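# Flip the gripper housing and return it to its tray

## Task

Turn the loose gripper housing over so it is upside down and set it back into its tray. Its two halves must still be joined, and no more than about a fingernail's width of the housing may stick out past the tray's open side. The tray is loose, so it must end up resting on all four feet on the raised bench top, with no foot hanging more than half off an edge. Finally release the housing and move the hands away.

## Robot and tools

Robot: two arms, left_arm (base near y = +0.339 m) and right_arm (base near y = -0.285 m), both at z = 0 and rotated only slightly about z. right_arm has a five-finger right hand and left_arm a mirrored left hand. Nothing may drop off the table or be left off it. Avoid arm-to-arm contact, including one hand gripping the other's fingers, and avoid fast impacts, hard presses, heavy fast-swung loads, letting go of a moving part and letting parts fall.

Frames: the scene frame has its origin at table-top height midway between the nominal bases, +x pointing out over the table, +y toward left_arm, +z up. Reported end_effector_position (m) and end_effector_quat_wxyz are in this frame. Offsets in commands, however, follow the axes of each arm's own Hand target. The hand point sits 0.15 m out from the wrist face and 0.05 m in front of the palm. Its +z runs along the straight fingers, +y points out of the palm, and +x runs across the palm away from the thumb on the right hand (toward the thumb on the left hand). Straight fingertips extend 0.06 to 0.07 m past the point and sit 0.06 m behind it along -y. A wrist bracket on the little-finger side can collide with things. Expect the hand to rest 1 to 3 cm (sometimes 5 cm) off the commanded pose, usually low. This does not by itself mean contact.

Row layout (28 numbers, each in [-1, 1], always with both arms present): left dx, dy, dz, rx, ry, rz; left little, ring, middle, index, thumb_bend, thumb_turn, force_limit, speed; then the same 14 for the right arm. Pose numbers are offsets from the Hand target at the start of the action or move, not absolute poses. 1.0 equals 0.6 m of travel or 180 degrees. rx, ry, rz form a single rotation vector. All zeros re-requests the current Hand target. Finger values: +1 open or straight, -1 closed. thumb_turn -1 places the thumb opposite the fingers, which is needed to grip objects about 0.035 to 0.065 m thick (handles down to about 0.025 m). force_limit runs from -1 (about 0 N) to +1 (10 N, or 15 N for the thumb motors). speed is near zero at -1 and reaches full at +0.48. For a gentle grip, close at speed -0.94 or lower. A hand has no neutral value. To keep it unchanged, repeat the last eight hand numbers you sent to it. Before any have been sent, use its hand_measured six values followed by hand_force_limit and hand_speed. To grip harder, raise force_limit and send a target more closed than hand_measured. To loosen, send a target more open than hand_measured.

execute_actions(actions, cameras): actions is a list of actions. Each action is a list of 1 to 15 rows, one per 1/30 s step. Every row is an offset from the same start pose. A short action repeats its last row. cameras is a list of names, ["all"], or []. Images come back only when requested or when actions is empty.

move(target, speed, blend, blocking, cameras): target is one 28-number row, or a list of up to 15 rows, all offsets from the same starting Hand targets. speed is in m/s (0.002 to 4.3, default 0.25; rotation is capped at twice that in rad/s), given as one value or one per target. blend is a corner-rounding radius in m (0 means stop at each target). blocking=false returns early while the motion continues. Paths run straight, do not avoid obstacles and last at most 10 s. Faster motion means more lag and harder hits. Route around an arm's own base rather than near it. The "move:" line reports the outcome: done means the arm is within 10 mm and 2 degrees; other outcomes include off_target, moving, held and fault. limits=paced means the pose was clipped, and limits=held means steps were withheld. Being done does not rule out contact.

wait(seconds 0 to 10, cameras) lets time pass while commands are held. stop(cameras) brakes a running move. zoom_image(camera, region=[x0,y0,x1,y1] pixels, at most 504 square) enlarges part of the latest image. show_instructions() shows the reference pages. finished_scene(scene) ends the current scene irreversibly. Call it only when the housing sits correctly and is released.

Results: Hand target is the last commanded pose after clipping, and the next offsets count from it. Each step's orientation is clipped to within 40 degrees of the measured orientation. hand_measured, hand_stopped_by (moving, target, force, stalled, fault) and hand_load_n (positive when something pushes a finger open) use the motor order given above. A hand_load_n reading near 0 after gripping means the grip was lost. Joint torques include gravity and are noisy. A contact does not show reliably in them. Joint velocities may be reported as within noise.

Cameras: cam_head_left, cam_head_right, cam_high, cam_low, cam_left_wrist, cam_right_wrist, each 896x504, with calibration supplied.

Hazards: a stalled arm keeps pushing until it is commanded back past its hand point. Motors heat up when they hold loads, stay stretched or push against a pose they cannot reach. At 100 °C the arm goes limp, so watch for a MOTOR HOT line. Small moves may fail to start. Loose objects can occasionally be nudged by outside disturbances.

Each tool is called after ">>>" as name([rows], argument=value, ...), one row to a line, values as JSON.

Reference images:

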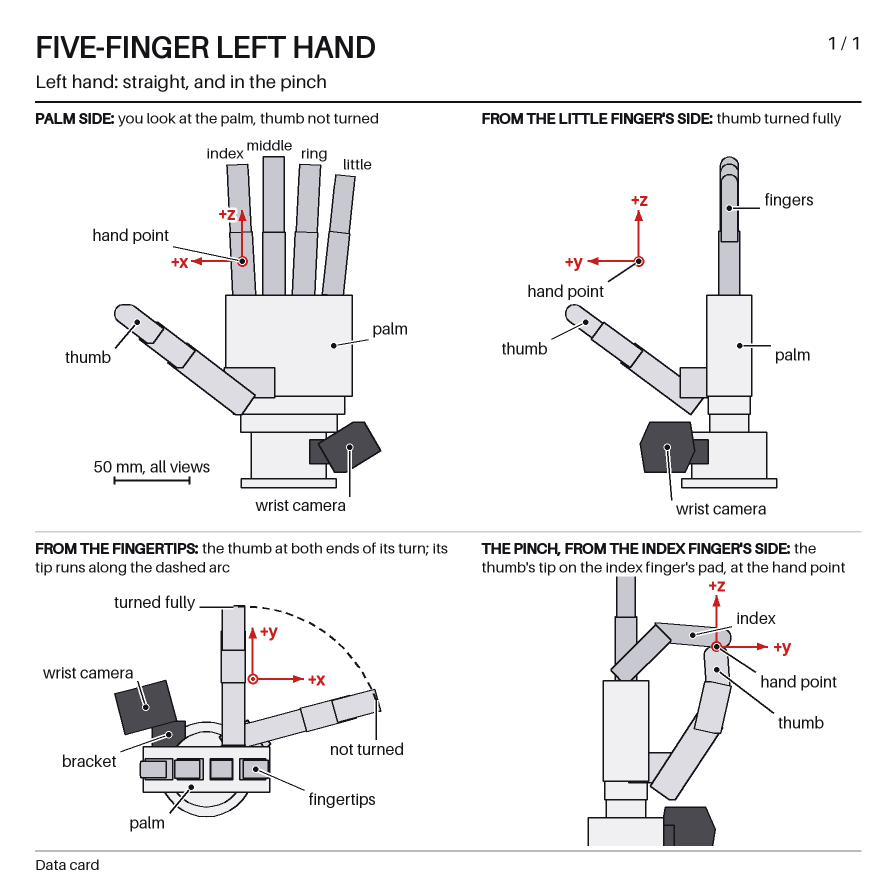

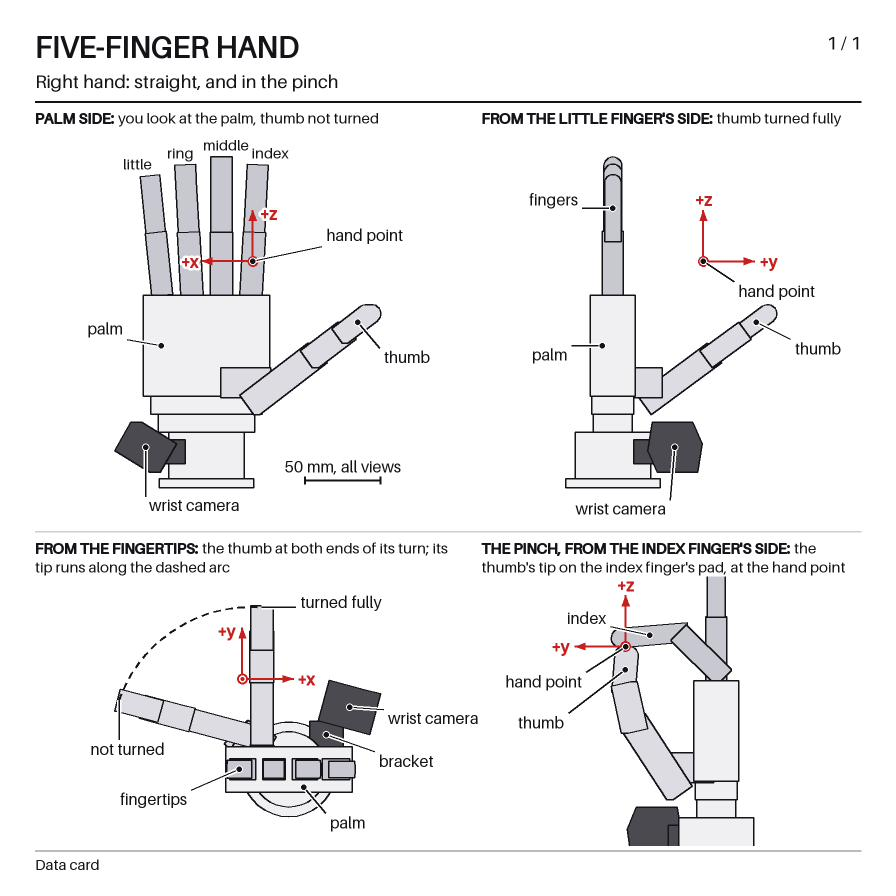

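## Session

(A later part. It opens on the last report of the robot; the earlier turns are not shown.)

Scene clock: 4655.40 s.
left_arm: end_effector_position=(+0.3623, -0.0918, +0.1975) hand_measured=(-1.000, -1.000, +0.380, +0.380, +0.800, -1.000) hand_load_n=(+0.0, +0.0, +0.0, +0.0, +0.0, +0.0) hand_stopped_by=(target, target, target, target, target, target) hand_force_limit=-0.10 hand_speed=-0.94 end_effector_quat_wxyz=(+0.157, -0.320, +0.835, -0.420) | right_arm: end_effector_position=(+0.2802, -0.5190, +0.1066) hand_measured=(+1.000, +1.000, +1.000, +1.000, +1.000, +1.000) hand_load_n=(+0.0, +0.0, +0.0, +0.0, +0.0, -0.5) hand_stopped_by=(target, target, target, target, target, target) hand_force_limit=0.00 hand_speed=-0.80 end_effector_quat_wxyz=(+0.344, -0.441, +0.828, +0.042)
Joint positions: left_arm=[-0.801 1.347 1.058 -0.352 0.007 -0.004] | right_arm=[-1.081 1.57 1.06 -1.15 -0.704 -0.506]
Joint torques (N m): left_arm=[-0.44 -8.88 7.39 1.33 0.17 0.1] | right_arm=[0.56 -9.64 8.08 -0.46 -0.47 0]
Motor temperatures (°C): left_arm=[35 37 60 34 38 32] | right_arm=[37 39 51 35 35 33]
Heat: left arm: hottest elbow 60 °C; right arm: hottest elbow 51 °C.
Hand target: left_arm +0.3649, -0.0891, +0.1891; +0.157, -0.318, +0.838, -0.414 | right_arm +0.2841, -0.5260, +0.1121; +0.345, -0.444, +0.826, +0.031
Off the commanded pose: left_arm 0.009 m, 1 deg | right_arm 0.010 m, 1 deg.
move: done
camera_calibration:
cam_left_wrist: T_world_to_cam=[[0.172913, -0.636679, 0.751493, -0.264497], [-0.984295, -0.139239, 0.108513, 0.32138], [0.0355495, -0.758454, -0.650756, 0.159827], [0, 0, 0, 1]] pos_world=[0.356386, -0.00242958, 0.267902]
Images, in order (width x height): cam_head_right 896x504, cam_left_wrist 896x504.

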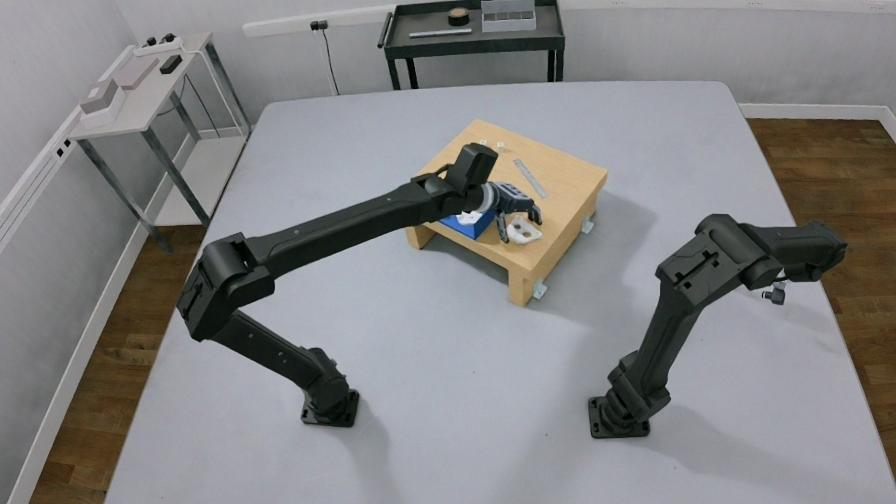

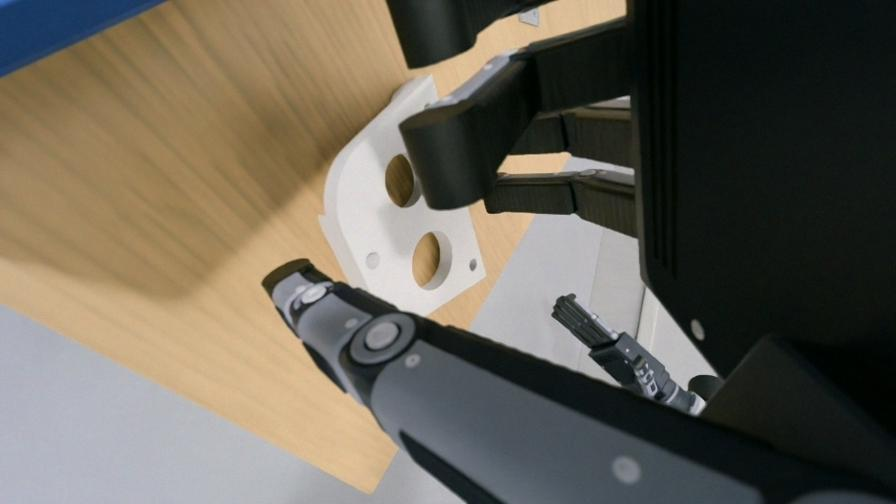

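>>> move(target=[0, 0, 0, 0, 0, 0, -1, -1, 0.5, 0.5, 1, -1, -0.1, -0.5, 0, 0, 0, 0, 0, 0, 1, 1, 1, 1, 1, 1, 0, -0.8], speed=0.03)

>>> move(target=[0, -0.14552, -0.11123, 0, 0, 0, -1, -1, 0.5, 0.5, 1, -1, -0.1, -0.5, 0, 0, 0, 0, 0, 0, 1, 1, 1, 1, 1, 1, 0, -0.8], speed=0.08, cameras=["cam_left_wrist", "cam_head_right"])

>>> zoom_image(camera="cam_head_right", region=[440, 180, 550, 240])

Scene clock: 4773.90 s.
left_arm: end_effector_position=(+0.3623, -0.0918, +0.1975) hand_measured=(-1.000, -1.000, +0.500, +0.500, +1.000, -1.000) hand_load_n=(+0.0, +0.0, +0.0, +0.0, +0.0, +0.0) hand_stopped_by=(target, target, target, target, target, target) hand_force_limit=-0.10 hand_speed=-0.50 end_effector_quat_wxyz=(+0.157, -0.320, +0.835, -0.420) | right_arm: end_effector_position=(+0.2802, -0.5190, +0.1066) hand_measured=(+1.000, +1.000, +1.000, +1.000, +1.000, +1.000) hand_load_n=(+0.0, +0.0, +0.0, +0.0, +0.0, -0.5) hand_stopped_by=(target, target, target, target, target, target) hand_force_limit=0.00 hand_speed=-0.80 end_effector_quat_wxyz=(+0.344, -0.441, +0.828, +0.042)
Joint positions: left_arm=[-0.801 1.347 1.058 -0.352 0.007 -0.004] | right_arm=[-1.081 1.57 1.06 -1.15 -0.704 -0.506]
Joint torques (N m): left_arm=[-0.38 -8.76 7.34 1.32 0.18 0.09] | right_arm=[0.56 -9.64 8.09 -0.46 -0.47 0]
Motor temperatures (°C): left_arm=[35 37 56 34 38 32] | right_arm=[37 39 51 35 35 33]
Heat: left arm: hottest elbow 56 °C; right arm: hottest elbow 51 °C.
Hand target: left_arm +0.3649, -0.0891, +0.1891; +0.157, -0.318, +0.838, -0.414 | right_arm +0.2841, -0.5260, +0.1121; +0.345, -0.444, +0.826, +0.031
Off the commanded pose: left_arm 0.009 m, 1 deg | right_arm 0.010 m, 1 deg.
move: done

Scene clock: 4775.77 s.
left_arm: end_effector_position=(+0.3533, -0.0818, +0.2595) hand_measured=(-1.000, -1.000, +0.500, +0.500, +1.000, -1.000) hand_load_n=(+0.0, +0.0, +0.0, +0.0, +0.0, +0.0) hand_stopped_by=(target, target, target, target, target, target) hand_force_limit=-0.10 hand_speed=-0.50 end_effector_quat_wxyz=(+0.144, -0.326, +0.851, -0.386) | right_arm: end_effector_position=(+0.2802, -0.5190, +0.1066) hand_measured=(+1.000, +1.000, +1.000, +1.000, +1.000, +1.000) hand_load_n=(+0.0, +0.0, +0.0, +0.0, +0.0, +0.0) hand_stopped_by=(target, target, target, target, target, target) hand_force_limit=0.00 hand_speed=-0.80 end_effector_quat_wxyz=(+0.344, -0.441, +0.828, +0.042)
Joint positions: left_arm=[-0.801 1.319 1.234 -0.636 0.007 -0.004] | right_arm=[-1.081 1.57 1.06 -1.15 -0.704 -0.506]
Joint torques (N m): left_arm=[-0.32 -10.58 12.22 0.9 0.15 0.1] | right_arm=[0.56 -9.58 8.09 -0.46 -0.47 0]
Motor temperatures (°C): left_arm=[35 37 56 34 38 32] | right_arm=[37 39 51 35 35 33]
Heat: left arm: hottest elbow 56 °C; right arm: hottest elbow 51 °C.
Hand target: left_arm +0.3650, -0.0891, +0.2991; +0.157, -0.318, +0.838, -0.414 | right_arm +0.2841, -0.5260, +0.1121; +0.345, -0.444, +0.826, +0.031
Off the commanded pose: left_arm 0.042 m, 4 deg | right_arm 0.010 m, 1 deg.
move: off_target (left_arm)
camera_calibration:
cam_left_wrist: T_world_to_cam=[[0.211445, -0.680194, 0.701874, -0.307469], [-0.97739, -0.146811, 0.15217, 0.292799], [-0.000462598, -0.718181, -0.695857, 0.235899], [0, 0, 0, 1]] pos_world=[0.351301, 0.00326603, 0.335401]
Images, in order (width x height): cam_head_right 896x504, cam_left_wrist 896x504.

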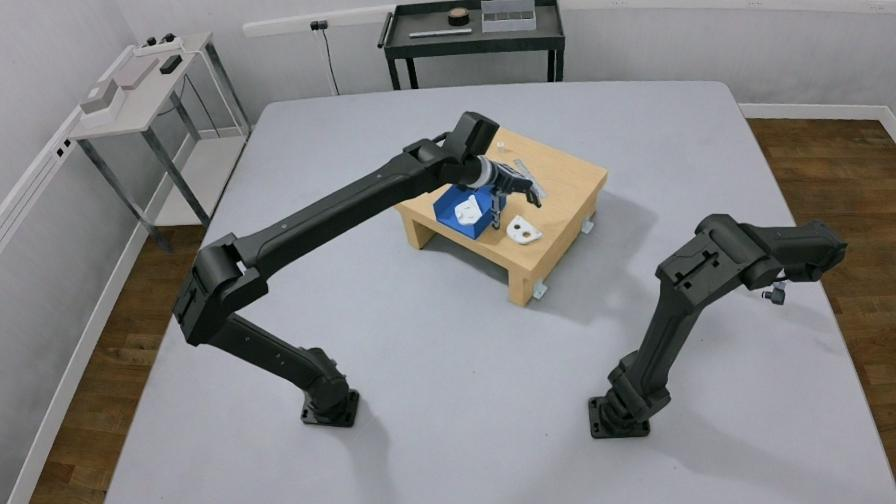

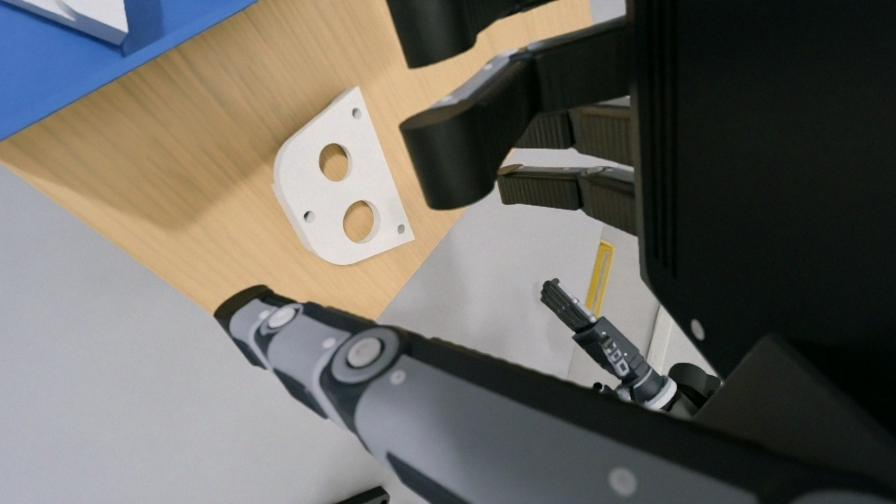

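Scaled by 4.582 from the camera's 896x504 image, which has a finer 1280x720 frame.

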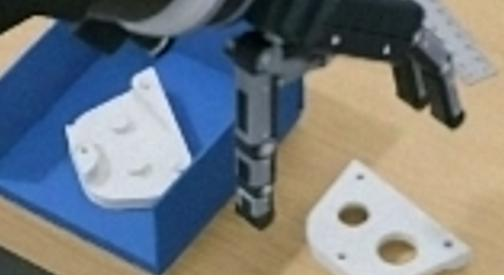

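>>> move(target=[-0.1994, 0.03058, -0.09713, 0, 0, 0, -1, -1, 0.5, 0.5, 1, -1, -0.1, -0.5, 0, 0, 0, 0, 0, 0, 1, 1, 1, 1, 1, 1, 0, -0.8], speed=0.1, cameras=["cam_left_wrist"])

Scene clock: 4800.27 s.
left_arm: end_effector_position=(+0.4113, +0.0355, +0.2909) hand_measured=(-1.000, -1.000, +0.500, +0.500, +1.000, -1.000) hand_load_n=(+0.0, +0.0, +0.0, +0.0, +0.0, -0.5) hand_stopped_by=(target, target, target, target, target, target) hand_force_limit=-0.10 hand_speed=-0.50 end_effector_quat_wxyz=(+0.141, -0.331, +0.845, -0.396) | right_arm: end_effector_position=(+0.2802, -0.5190, +0.1066) hand_measured=(+1.000, +1.000, +1.000, +1.000, +1.000, +1.000) hand_load_n=(+0.0, +0.0, +0.0, +0.0, +0.0, +0.0) hand_stopped_by=(target, target, target, target, target, target) hand_force_limit=0.00 hand_speed=-0.80 end_effector_quat_wxyz=(+0.344, -0.441, +0.828, +0.042)
Joint positions: left_arm=[-0.485 1.232 1.234 -0.732 0.251 0.188] | right_arm=[-1.081 1.57 1.06 -1.15 -0.704 -0.506]
Joint torques (N m): left_arm=[-0.79 -9.35 10.95 0.83 0.31 0.1] | right_arm=[0.56 -9.64 8.08 -0.46 -0.47 0]
Motor temperatures (°C): left_arm=[35 37 57 34 38 32] | right_arm=[37 39 51 35 35 33]
Heat: left arm: hottest elbow 57 °C; right arm: hottest elbow 51 °C.
Hand target: left_arm +0.4164, +0.0332, +0.3197; +0.157, -0.318, +0.838, -0.414 | right_arm +0.2841, -0.5260, +0.1121; +0.345, -0.444, +0.826, +0.031
Off the commanded pose: left_arm 0.030 m, 3 deg | right_arm 0.010 m, 1 deg.
move: off_target (left_arm)
camera_calibration:
cam_left_wrist: T_world_to_cam=[[0.216146, -0.661455, 0.718163, -0.269315], [-0.976347, -0.150398, 0.155329, 0.360685], [0.00526678, -0.73475, -0.678318, 0.335109], [0, 0, 0, 1]] pos_world=[0.4086, 0.122328, 0.364697]
Images, in order (width x height): cam_left_wrist 896x504.

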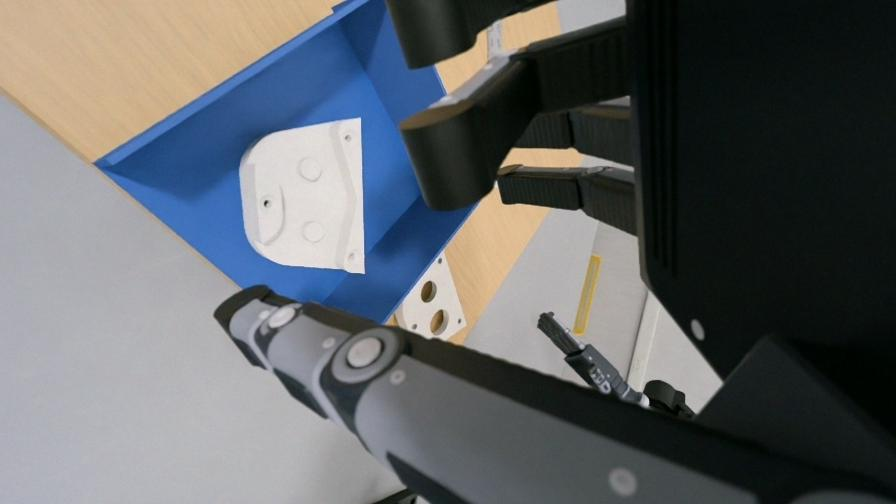

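>>> move(target=[0.00142, 0.08258, 0.05565, 0, 0.0507, 0.03876, -1, -1, 0.5, 0.5, 1, -1, -0.1, -0.5, 0, 0, 0, 0, 0, 0, 1, 1, 1, 1, 1, 1, 0, -0.8], speed=0.08, cameras=["cam_left_wrist", "cam_head_left"])

>>> zoom_image(camera="cam_head_left", region=[420, 160, 500, 240])

Scene clock: 4856.60 s.
left_arm: end_effector_position=(+0.4090, +0.0335, +0.2657) hand_measured=(-1.000, -1.000, +0.500, +0.500, +1.000, -1.000) hand_load_n=(+0.0, +0.0, +0.0, +0.0, +0.0, +0.0) hand_stopped_by=(target, target, target, target, target, target) hand_force_limit=-0.10 hand_speed=-0.50 end_effector_quat_wxyz=(+0.112, -0.236, +0.866, -0.428) | right_arm: end_effector_position=(+0.2802, -0.5190, +0.1066) hand_measured=(+1.000, +1.000, +1.000, +1.000, +1.000, +1.000) hand_load_n=(+0.0, +0.0, +0.0, +0.0, +0.0, +0.0) hand_stopped_by=(target, target, target, target, target, target) hand_force_limit=0.00 hand_speed=-0.80 end_effector_quat_wxyz=(+0.344, -0.441, +0.828, +0.042)
Joint positions: left_arm=[-0.444 1.255 1.176 -0.66 0.44 0.36] | right_arm=[-1.081 1.57 1.06 -1.15 -0.704 -0.506]
Joint torques (N m): left_arm=[-0.21 -7.88 7.36 1.66 0.41 0.09] | right_arm=[0.56 -9.64 8.08 -0.47 -0.47 0.01]
Motor temperatures (°C): left_arm=[35 36 58 34 38 32] | right_arm=[37 39 51 35 35 33]
Heat: left arm: hottest elbow 58 °C; right arm: hottest elbow 51 °C.
Hand target: left_arm +0.4134, +0.0353, +0.2603; +0.114, -0.233, +0.866, -0.428 | right_arm +0.2841, -0.5260, +0.1121; +0.345, -0.444, +0.826, +0.031
Off the commanded pose: left_arm 0.007 m, 0 deg | right_arm 0.010 m, 1 deg.
move: done
camera_calibration:
cam_left_wrist: T_world_to_cam=[[0.0486226, -0.667508, 0.743013, -0.189899], [-0.991376, 0.0583823, 0.117325, 0.371306], [-0.121694, -0.74231, -0.658913, 0.363579], [0, 0, 0, 1]] pos_world=[0.421583, 0.121452, 0.337101]
Images, in order (width x height): cam_head_left 896x504, cam_left_wrist 896x504.

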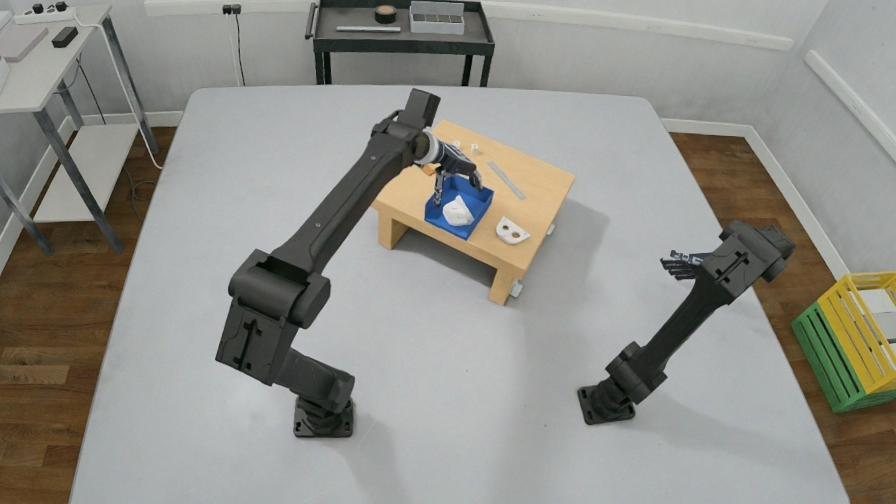

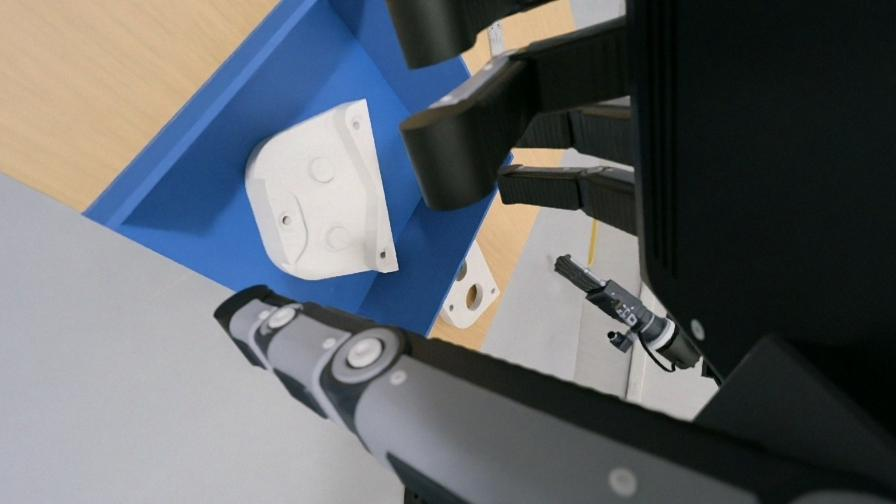

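Scaled by 6.300 from the camera's 896x504 image, which has a finer 1280x720 frame.

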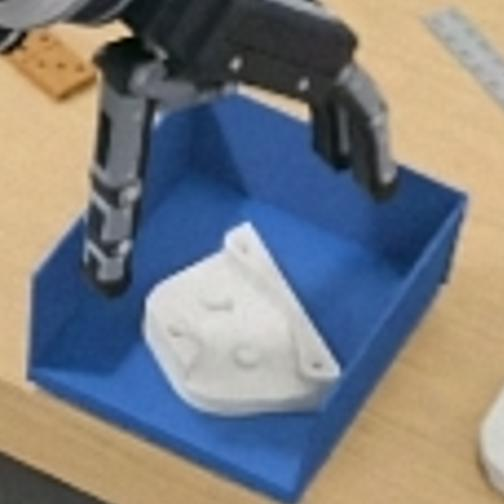

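>>> move(target=[-0.00758, 0.05043, 0.0392, 0, 0, 0, -1, -1, 0.5, 0.5, 1, -1, -0.1, -0.5, 0, 0, 0, 0, 0, 0, 1, 1, 1, 1, 1, 1, 0, -0.8], speed=0.06, cameras=["cam_left_wrist", "cam_head_left"])

>>> zoom_image(camera="cam_head_left", region=[420, 170, 500, 240])

Scene clock: 4870.43 s.
left_arm: end_effector_position=(+0.4134, +0.0352, +0.2273) hand_measured=(-1.000, -1.000, +0.500, +0.500, +1.000, -1.000) hand_load_n=(+0.0, +0.0, -0.5, +0.0, +0.0, +0.0) hand_stopped_by=(target, target, target, target, target, target) hand_force_limit=-0.10 hand_speed=-0.50 end_effector_quat_wxyz=(+0.112, -0.236, +0.866, -0.427) | right_arm: end_effector_position=(+0.2802, -0.5190, +0.1066) hand_measured=(+1.000, +1.000, +1.000, +1.000, +1.000, +1.000) hand_load_n=(+0.0, +0.0, +0.0, +0.0, +0.0, -0.5) hand_stopped_by=(target, target, target, target, target, target) hand_force_limit=0.00 hand_speed=-0.80 end_effector_quat_wxyz=(+0.344, -0.441, +0.828, +0.042)
Joint positions: left_arm=[-0.435 1.277 1.094 -0.56 0.446 0.367] | right_arm=[-1.081 1.57 1.06 -1.15 -0.704 -0.506]
Joint torques (N m): left_arm=[-0.32 -8.12 7.24 1.66 0.41 0.11] | right_arm=[0.5 -9.64 8.09 -0.46 -0.47 0]
Motor temperatures (°C): left_arm=[35 37 59 34 38 32] | right_arm=[37 39 51 35 35 33]
Heat: left arm: hottest elbow 59 °C; right arm: hottest elbow 51 °C.
Hand target: left_arm +0.4174, +0.0373, +0.2218; +0.114, -0.233, +0.866, -0.428 | right_arm +0.2841, -0.5260, +0.1121; +0.345, -0.444, +0.826, +0.031
Off the commanded pose: left_arm 0.007 m, 0 deg | right_arm 0.010 m, 1 deg.
move: done
camera_calibration:
cam_left_wrist: T_world_to_cam=[[0.0485374, -0.667662, 0.742881, -0.160351], [-0.991367, 0.0584946, 0.117345, 0.380051], [-0.121801, -0.742163, -0.659059, 0.340145], [0, 0, 0, 1]] pos_world=[0.425983, 0.123152, 0.298701]
Images, in order (width x height): cam_head_left 896x504, cam_left_wrist 896x504.

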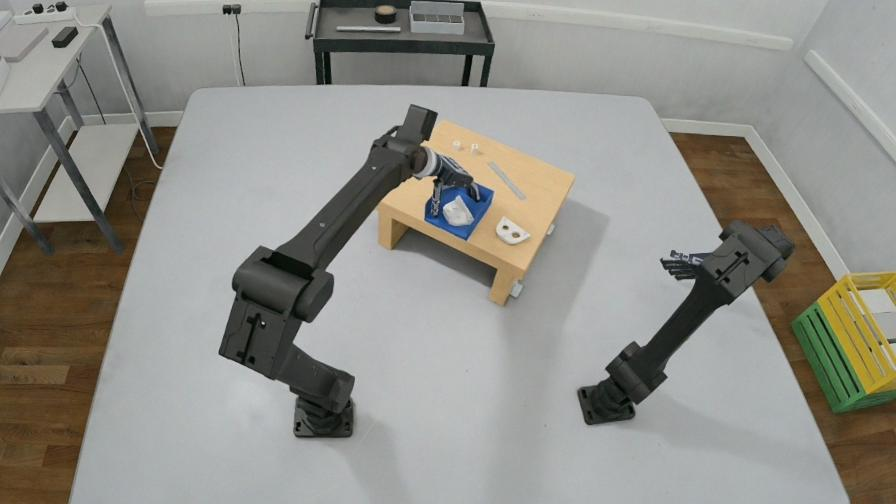

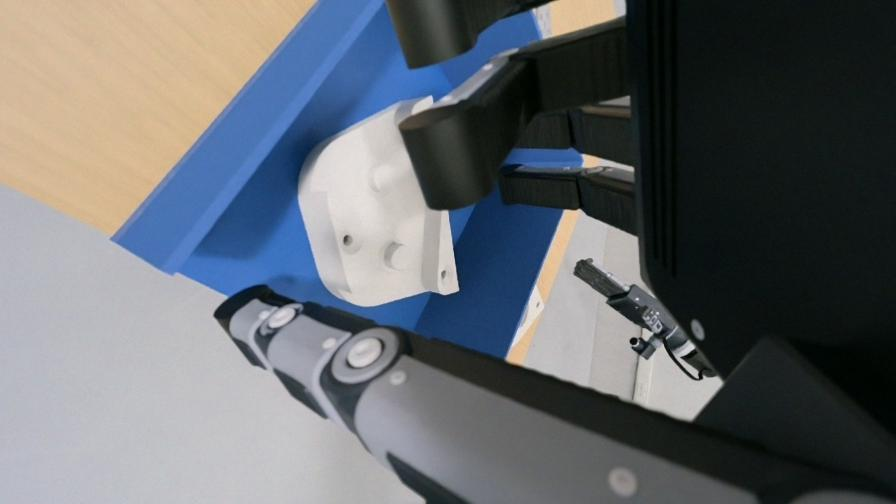

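Scaled by 6.300 from the camera's 896x504 image, which has a finer 1280x720 frame.

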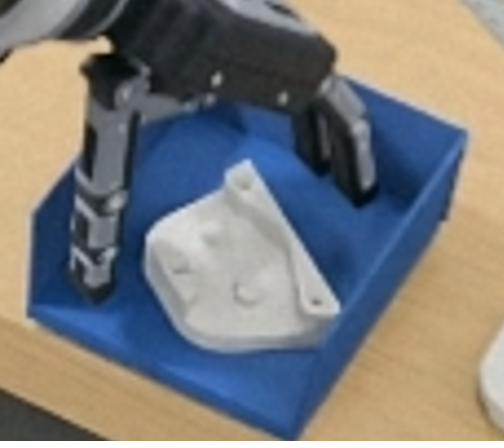

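>>> move(target=[0,0.00794,0.00609,0,0,0,-1,-1,0.5,0.5,1,-1,-0.1,-0.5,0,0,0,0,0,0,1,1,1,1,1,1,0,-0.8], speed=0.04, cameras=["cam_head_left","cam_left_wrist"])

Scene clock: 4927.47 s.
left_arm: end_effector_position=(+0.4135, +0.0351, +0.2233) hand_measured=(-1.000, -1.000, +0.500, +0.500, +1.000, -1.000) hand_load_n=(+0.0, +0.0, -0.5, +0.0, +0.0, +0.0) hand_stopped_by=(target, target, target, target, target, target) hand_force_limit=-0.10 hand_speed=-0.50 end_effector_quat_wxyz=(+0.113, -0.235, +0.865, -0.429) | right_arm: end_effector_position=(+0.2802, -0.5190, +0.1066) hand_measured=(+1.000, +1.000, +1.000, +1.000, +1.000, +1.000) hand_load_n=(+0.0, +0.0, +0.0, +0.0, +0.0, +0.0) hand_stopped_by=(target, target, target, target, target, target) hand_force_limit=0.00 hand_speed=-0.80 end_effector_quat_wxyz=(+0.344, -0.441, +0.828, +0.042)
Joint positions: left_arm=[-0.435 1.277 1.082 -0.543 0.446 0.367] | right_arm=[-1.081 1.57 1.06 -1.15 -0.704 -0.506]
Joint torques (N m): left_arm=[-0.32 -7.82 7.13 1.69 0.41 0.11] | right_arm=[0.56 -9.64 8.08 -0.46 -0.47 0]
Motor temperatures (°C): left_arm=[35 37 55 34 39 32] | right_arm=[37 39 51 35 35 33]
Heat: left arm: hottest elbow 55 °C; right arm: hottest elbow 51 °C.
Hand target: left_arm +0.4174, +0.0374, +0.2157; +0.114, -0.233, +0.866, -0.427 | right_arm +0.2841, -0.5260, +0.1121; +0.345, -0.444, +0.826, +0.031
Off the commanded pose: left_arm 0.009 m, 0 deg | right_arm 0.010 m, 1 deg.
move: done
camera_calibration:
cam_left_wrist: T_world_to_cam=[[0.0453936, -0.666417, 0.744196, -0.156438], [-0.991815, 0.0589341, 0.113272, 0.38177], [-0.119345, -0.743247, -0.658287, 0.336364], [0, 0, 0, 1]] pos_world=[0.425889, 0.123249, 0.294601]
Images, in order (width x height): cam_head_left 896x504, cam_left_wrist 896x504.

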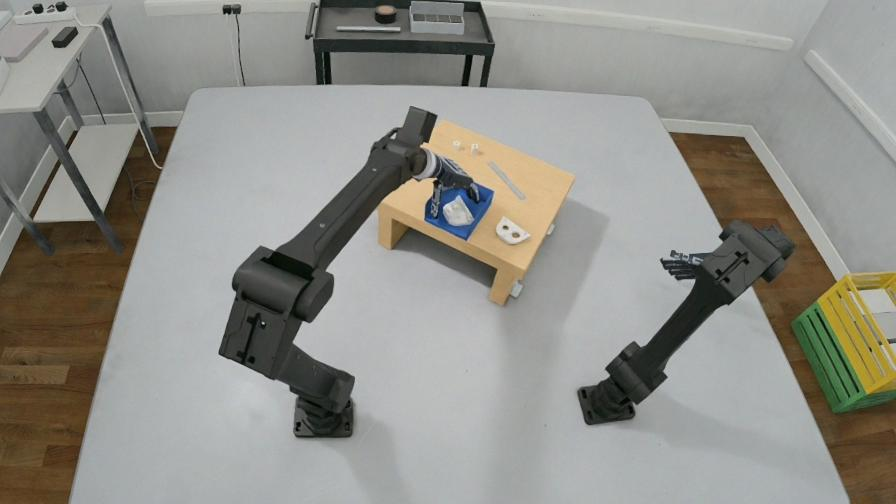

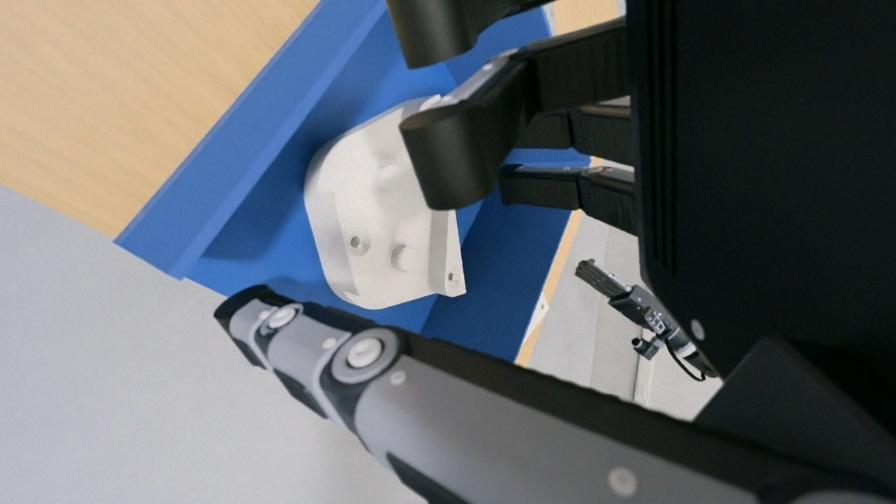

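>>> zoom_image(camera="cam_head_left", region=[410, 160, 510, 245])

>>> zoom_image(camera="cam_left_wrist", region=[180, 40, 560, 340])

Scaled by 5.040 from the camera's 896x504 image, which has a finer 1280x720 frame.

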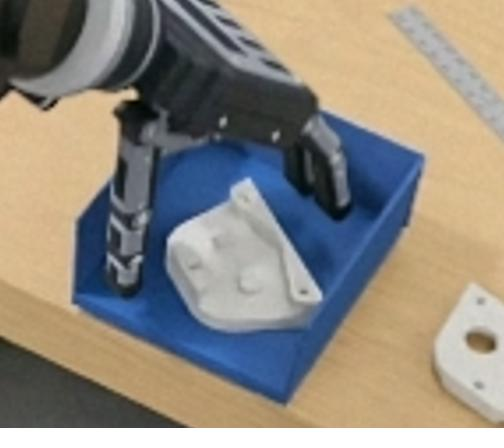

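Scaled by 1.326 from the camera's 896x504 image, which has a finer 1280x720 frame.

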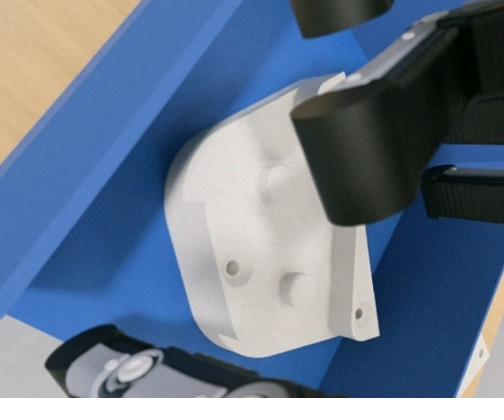

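>>> move(target=[0,0.0106,0.00811,0,0,0,-1,-1,0.5,0.5,1,-1,-0.1,-0.5,0,0,0,0,0,0,1,1,1,1,1,1,0,-0.8], speed=0.04, cameras=["cam_head_left"])

>>> zoom_image(camera="cam_head_left", region=[410, 160, 510, 245])

Scene clock: 4943.93 s.
left_arm: end_effector_position=(+0.4137, +0.0351, +0.2151) hand_measured=(-1.000, -1.000, +0.500, +0.500, +1.000, -1.000) hand_load_n=(+0.0, +0.0, +0.0, +0.0, +0.0, +0.0) hand_stopped_by=(target, target, target, target, target, target) hand_force_limit=-0.10 hand_speed=-0.50 end_effector_quat_wxyz=(+0.113, -0.235, +0.865, -0.429) | right_arm: end_effector_position=(+0.2802, -0.5190, +0.1066) hand_measured=(+1.000, +1.000, +1.000, +1.000, +1.000, +1.000) hand_load_n=(+0.0, +0.0, +0.0, +0.0, +0.0, +0.0) hand_stopped_by=(target, target, target, target, target, target) hand_force_limit=0.00 hand_speed=-0.80 end_effector_quat_wxyz=(+0.344, -0.441, +0.828, +0.042)
Joint positions: left_arm=[-0.435 1.282 1.065 -0.521 0.446 0.367] | right_arm=[-1.081 1.57 1.06 -1.15 -0.704 -0.506]
Joint torques (N m): left_arm=[-0.26 -7.88 7.12 1.66 0.41 0.1] | right_arm=[0.56 -9.64 8.08 -0.46 -0.47 0]
Motor temperatures (°C): left_arm=[35 37 55 34 39 32] | right_arm=[37 39 51 35 35 33]
Heat: left arm: hottest elbow 55 °C; right arm: hottest elbow 51 °C.
Hand target: left_arm +0.4174, +0.0374, +0.2078; +0.114, -0.233, +0.866, -0.427 | right_arm +0.2841, -0.5260, +0.1121; +0.345, -0.444, +0.826, +0.031
Off the commanded pose: left_arm 0.009 m, 0 deg | right_arm 0.010 m, 1 deg.
move: done
Images, in order (width x height): cam_head_left 896x504.

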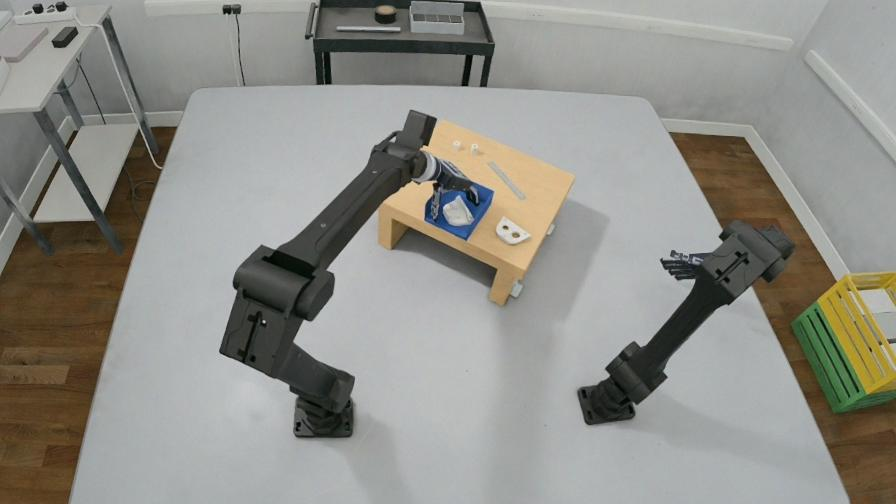

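Scaled by 5.040 from the camera's 896x504 image, which has a finer 1280x720 frame.

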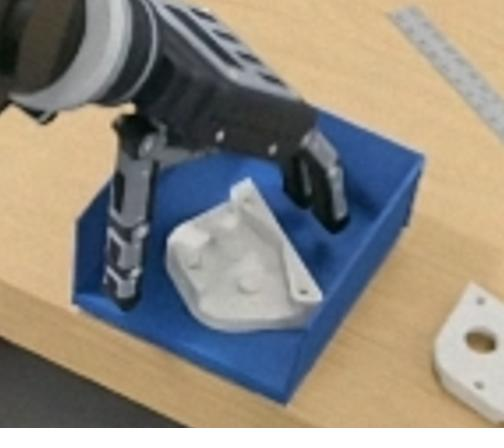

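>>> execute_actions([
  [[0,0,0,0,0,0,-1,-1,0.25,0.25,1,-1,-0.4,-0.9,0,0,0,0,0,0,1,1,1,1,1,1,0,-0.8]],
  [[0,0,0,0,0,0,-1,-1,0.25,0.25,1,-1,-0.4,-0.9,0,0,0,0,0,0,1,1,1,1,1,1,0,-0.8]],
  [[0,0,0,0,0,0,-1,-1,0.25,0.25,1,-1,-0.4,-0.9,0,0,0,0,0,0,1,1,1,1,1,1,0,-0.8]],
], cameras=["cam_head_left","cam_left_wrist"])

>>> zoom_image(camera="cam_head_left", region=[410, 160, 510, 245])

>>> zoom_image(camera="cam_left_wrist", region=[180, 40, 560, 340])

Scene clock: 5007.17 s.
left_arm: end_effector_position=(+0.4137, +0.0350, +0.2151) hand_measured=(-1.000, -1.000, +0.250, +0.250, +1.000, -1.000) hand_load_n=(+0.5, +0.0, +0.0, +0.0, +0.0, +0.0) hand_stopped_by=(target, target, target, target, target, target) hand_force_limit=-0.40 hand_speed=-0.90 end_effector_quat_wxyz=(+0.113, -0.235, +0.865, -0.429) | right_arm: end_effector_position=(+0.2802, -0.5190, +0.1066) hand_measured=(+1.000, +1.000, +1.000, +1.000, +1.000, +1.000) hand_load_n=(+0.0, +0.0, +0.0, +0.0, -0.5, +0.0) hand_stopped_by=(target, target, target, target, target, target) hand_force_limit=0.00 hand_speed=-0.80 end_effector_quat_wxyz=(+0.344, -0.441, +0.828, +0.042)
Joint positions: left_arm=[-0.435 1.282 1.065 -0.521 0.447 0.367] | right_arm=[-1.081 1.57 1.06 -1.15 -0.704 -0.506]
Joint torques (N m): left_arm=[-0.32 -7.88 7.12 1.68 0.4 0.11] | right_arm=[0.56 -9.58 8.08 -0.47 -0.47 0]
Heat: left arm: hottest elbow 54 °C; right arm: hottest elbow 51 °C.
Hand target: left_arm +0.4173, +0.0373, +0.2078; +0.114, -0.233, +0.866, -0.428 | right_arm +0.2841, -0.5260, +0.1121; +0.345, -0.444, +0.826, +0.031
Off the commanded pose: left_arm 0.008 m, 0 deg | right_arm 0.010 m, 1 deg.
Step readings (end_effector_position of left_arm | right_arm):
0: (+0.4137, +0.0351, +0.2151) | (+0.2802, -0.5190, +0.1066)
1: (+0.4137, +0.0351, +0.2151) | (+0.2802, -0.5190, +0.1066)
2: (+0.4137, +0.0351, +0.2151) | (+0.2802, -0.5190, +0.1066)
4: (+0.4137, +0.0351, +0.2151) | (+0.2802, -0.5190, +0.1066)
8: (+0.4137, +0.0350, +0.2151) | (+0.2802, -0.5190, +0.1066)
15: (+0.4137, +0.0350, +0.2151) | (+0.2802, -0.5190, +0.1066)
16: (+0.4137, +0.0350, +0.2151) | (+0.2802, -0.5190, +0.1066)
17: (+0.4137, +0.0350, +0.2151) | (+0.2802, -0.5190, +0.1066)
19: (+0.4137, +0.0350, +0.2151) | (+0.2802, -0.5190, +0.1066)
23: (+0.4137, +0.0350, +0.2151) | (+0.2802, -0.5190, +0.1066)
30: (+0.4137, +0.0350, +0.2151) | (+0.2802, -0.5190, +0.1066)
31: (+0.4137, +0.0350, +0.2151) | (+0.2802, -0.5190, +0.1066)
32: (+0.4137, +0.0350, +0.2151) | (+0.2802, -0.5190, +0.1066)
34: (+0.4137, +0.0350, +0.2151) | (+0.2802, -0.5190, +0.1066)
38: (+0.4137, +0.0350, +0.2151) | (+0.2802, -0.5190, +0.1066)
45: (+0.4137, +0.0350, +0.2151) | (+0.2802, -0.5190, +0.1066)
camera_calibration:
cam_left_wrist: T_world_to_cam=[[0.0455658, -0.666387, 0.744212, -0.15056], [-0.991746, 0.0592018, 0.113732, 0.382714], [-0.119849, -0.743252, -0.658189, 0.331029], [0, 0, 0, 1]] pos_world=[0.426089, 0.123049, 0.286401]
Images, in order (width x height): cam_head_left 896x504, cam_left_wrist 896x504.

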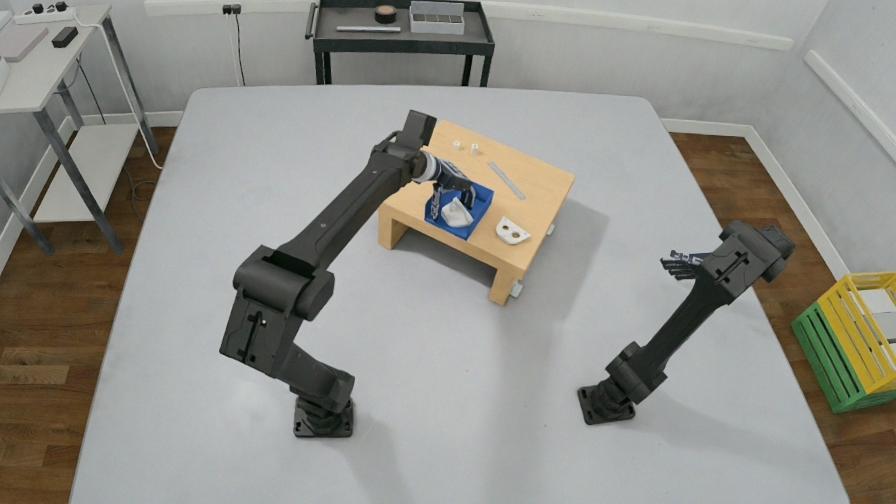

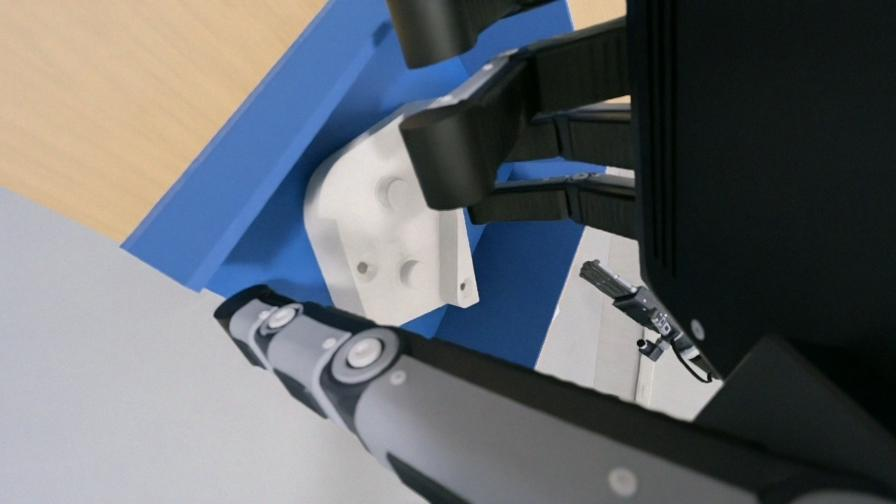

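Scaled by 5.040 from the camera's 896x504 image, which has a finer 1280x720 frame.

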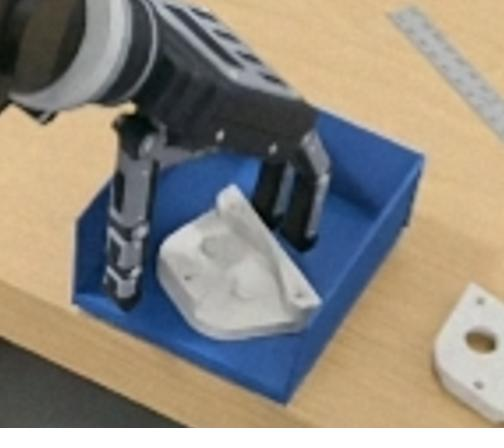

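Scaled by 1.326 from the camera's 896x504 image, which has a finer 1280x720 frame.

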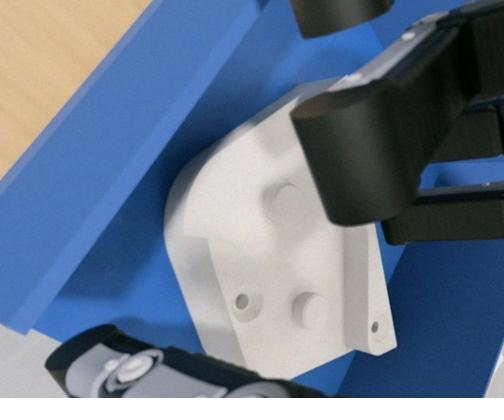

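>>> execute_actions([
  [[0,0,0,0,0,0,-1,-1,0.25,0.25,0.6,-1,-0.5,-0.92,0,0,0,0,0,0,1,1,1,1,1,1,0,-0.8]],
  [[0,0,0,0,0,0,-1,-1,0.25,0.25,0.6,-1,-0.5,-0.92,0,0,0,0,0,0,1,1,1,1,1,1,0,-0.8]],
  [[0,0,0,0,0,0,-1,-1,0.25,0.25,0.6,-1,-0.5,-0.92,0,0,0,0,0,0,1,1,1,1,1,1,0,-0.8]],
], cameras=["cam_head_left","cam_left_wrist"])

>>> zoom_image(camera="cam_head_left", region=[410, 160, 510, 245])

>>> zoom_image(camera="cam_left_wrist", region=[180, 40, 560, 340])

Scene clock: 5021.00 s.
left_arm: end_effector_position=(+0.4137, +0.0350, +0.2151) hand_measured=(-1.000, -1.000, +0.250, +0.250, +0.600, -1.000) hand_load_n=(+0.0, +0.0, +0.0, +0.0, +0.5, +0.0) hand_stopped_by=(target, target, target, target, target, target) hand_force_limit=-0.50 hand_speed=-0.92 end_effector_quat_wxyz=(+0.113, -0.235, +0.865, -0.429) | right_arm: end_effector_position=(+0.2802, -0.5190, +0.1066) hand_measured=(+1.000, +1.000, +1.000, +1.000, +1.000, +1.000) hand_load_n=(+0.0, +0.0, +0.0, +0.0, +0.0, +0.0) hand_stopped_by=(target, target, target, target, target, target) hand_force_limit=0.00 hand_speed=-0.80 end_effector_quat_wxyz=(+0.344, -0.441, +0.828, +0.042)
Joint positions: left_arm=[-0.435 1.282 1.065 -0.521 0.447 0.367] | right_arm=[-1.081 1.57 1.06 -1.15 -0.704 -0.506]
Joint torques (N m): left_arm=[-0.26 -7.94 7.13 1.66 0.4 0.11] | right_arm=[0.56 -9.64 8.09 -0.46 -0.47 0]
Heat: left arm: hottest elbow 54 °C; right arm: hottest elbow 51 °C.
Hand target: left_arm +0.4173, +0.0373, +0.2078; +0.114, -0.233, +0.866, -0.428 | right_arm +0.2841, -0.5260, +0.1121; +0.345, -0.444, +0.826, +0.031
Off the commanded pose: left_arm 0.008 m, 0 deg | right_arm 0.010 m, 1 deg.
Step readings (end_effector_position of left_arm | right_arm):
0: (+0.4137, +0.0350, +0.2151) | (+0.2802, -0.5190, +0.1066)
1: (+0.4137, +0.0350, +0.2151) | (+0.2802, -0.5190, +0.1066)
2: (+0.4137, +0.0350, +0.2151) | (+0.2802, -0.5190, +0.1066)
4: (+0.4137, +0.0350, +0.2151) | (+0.2802, -0.5190, +0.1066)
8: (+0.4137, +0.0350, +0.2151) | (+0.2802, -0.5190, +0.1066)
15: (+0.4137, +0.0350, +0.2151) | (+0.2802, -0.5190, +0.1066)
16: (+0.4137, +0.0350, +0.2151) | (+0.2802, -0.5190, +0.1066)
17: (+0.4137, +0.0350, +0.2151) | (+0.2802, -0.5190, +0.1066)
19: (+0.4137, +0.0350, +0.2151) | (+0.2802, -0.5190, +0.1066)
23: (+0.4137, +0.0350, +0.2151) | (+0.2802, -0.5190, +0.1066)
30: (+0.4137, +0.0350, +0.2151) | (+0.2802, -0.5190, +0.1066)
31: (+0.4137, +0.0350, +0.2151) | (+0.2802, -0.5190, +0.1066)
32: (+0.4137, +0.0350, +0.2151) | (+0.2802, -0.5190, +0.1066)
34: (+0.4137, +0.0350, +0.2151) | (+0.2802, -0.5190, +0.1066)
38: (+0.4137, +0.0350, +0.2151) | (+0.2802, -0.5190, +0.1066)
45: (+0.4137, +0.0350, +0.2151) | (+0.2802, -0.5190, +0.1066)
camera_calibration:
cam_left_wrist: T_world_to_cam=[[0.0455658, -0.666387, 0.744212, -0.15056], [-0.991746, 0.0592018, 0.113732, 0.382714], [-0.119849, -0.743252, -0.658189, 0.331029], [0, 0, 0, 1]] pos_world=[0.426089, 0.123049, 0.286401]
Images, in order (width x height): cam_head_left 896x504, cam_left_wrist 896x504.

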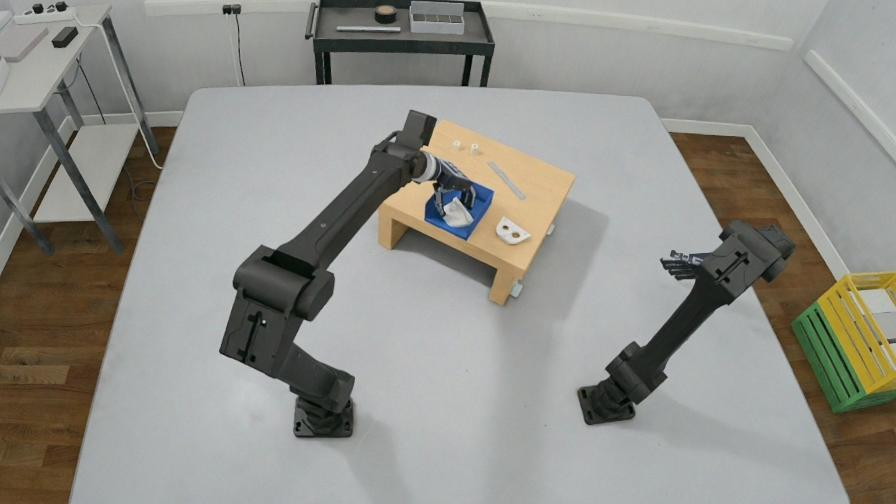

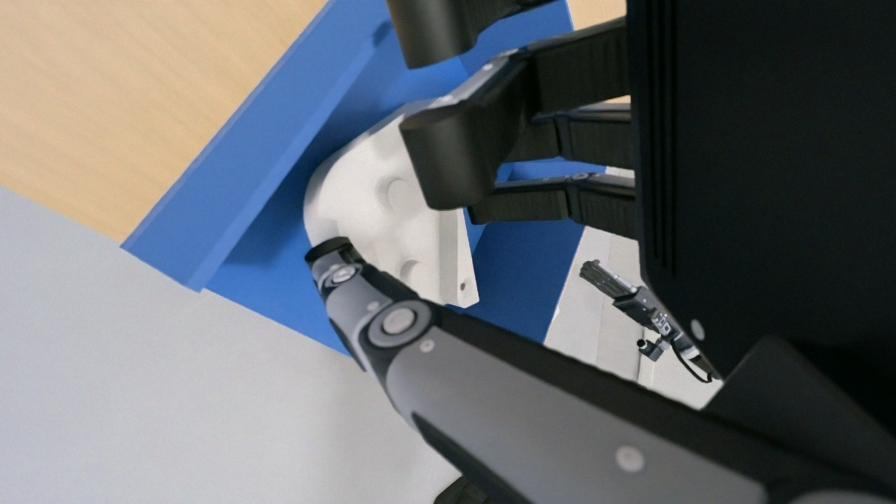

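Scaled by 5.040 from the camera's 896x504 image, which has a finer 1280x720 frame.

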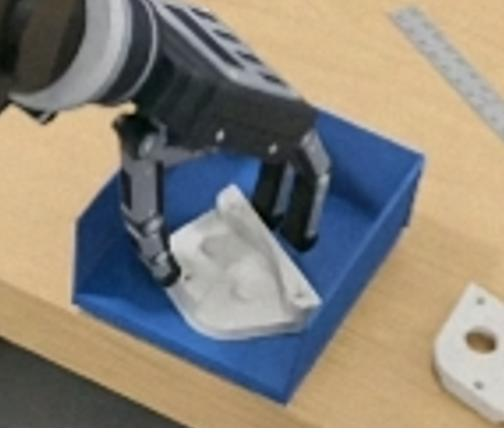

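Scaled by 1.326 from the camera's 896x504 image, which has a finer 1280x720 frame.

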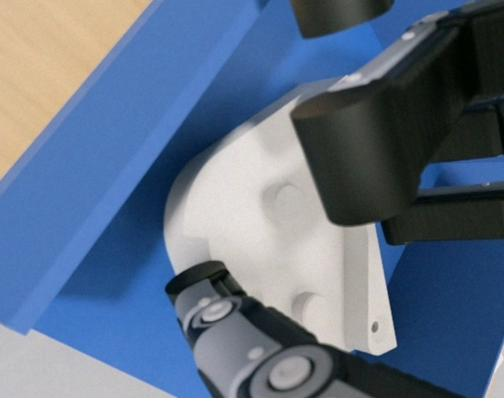

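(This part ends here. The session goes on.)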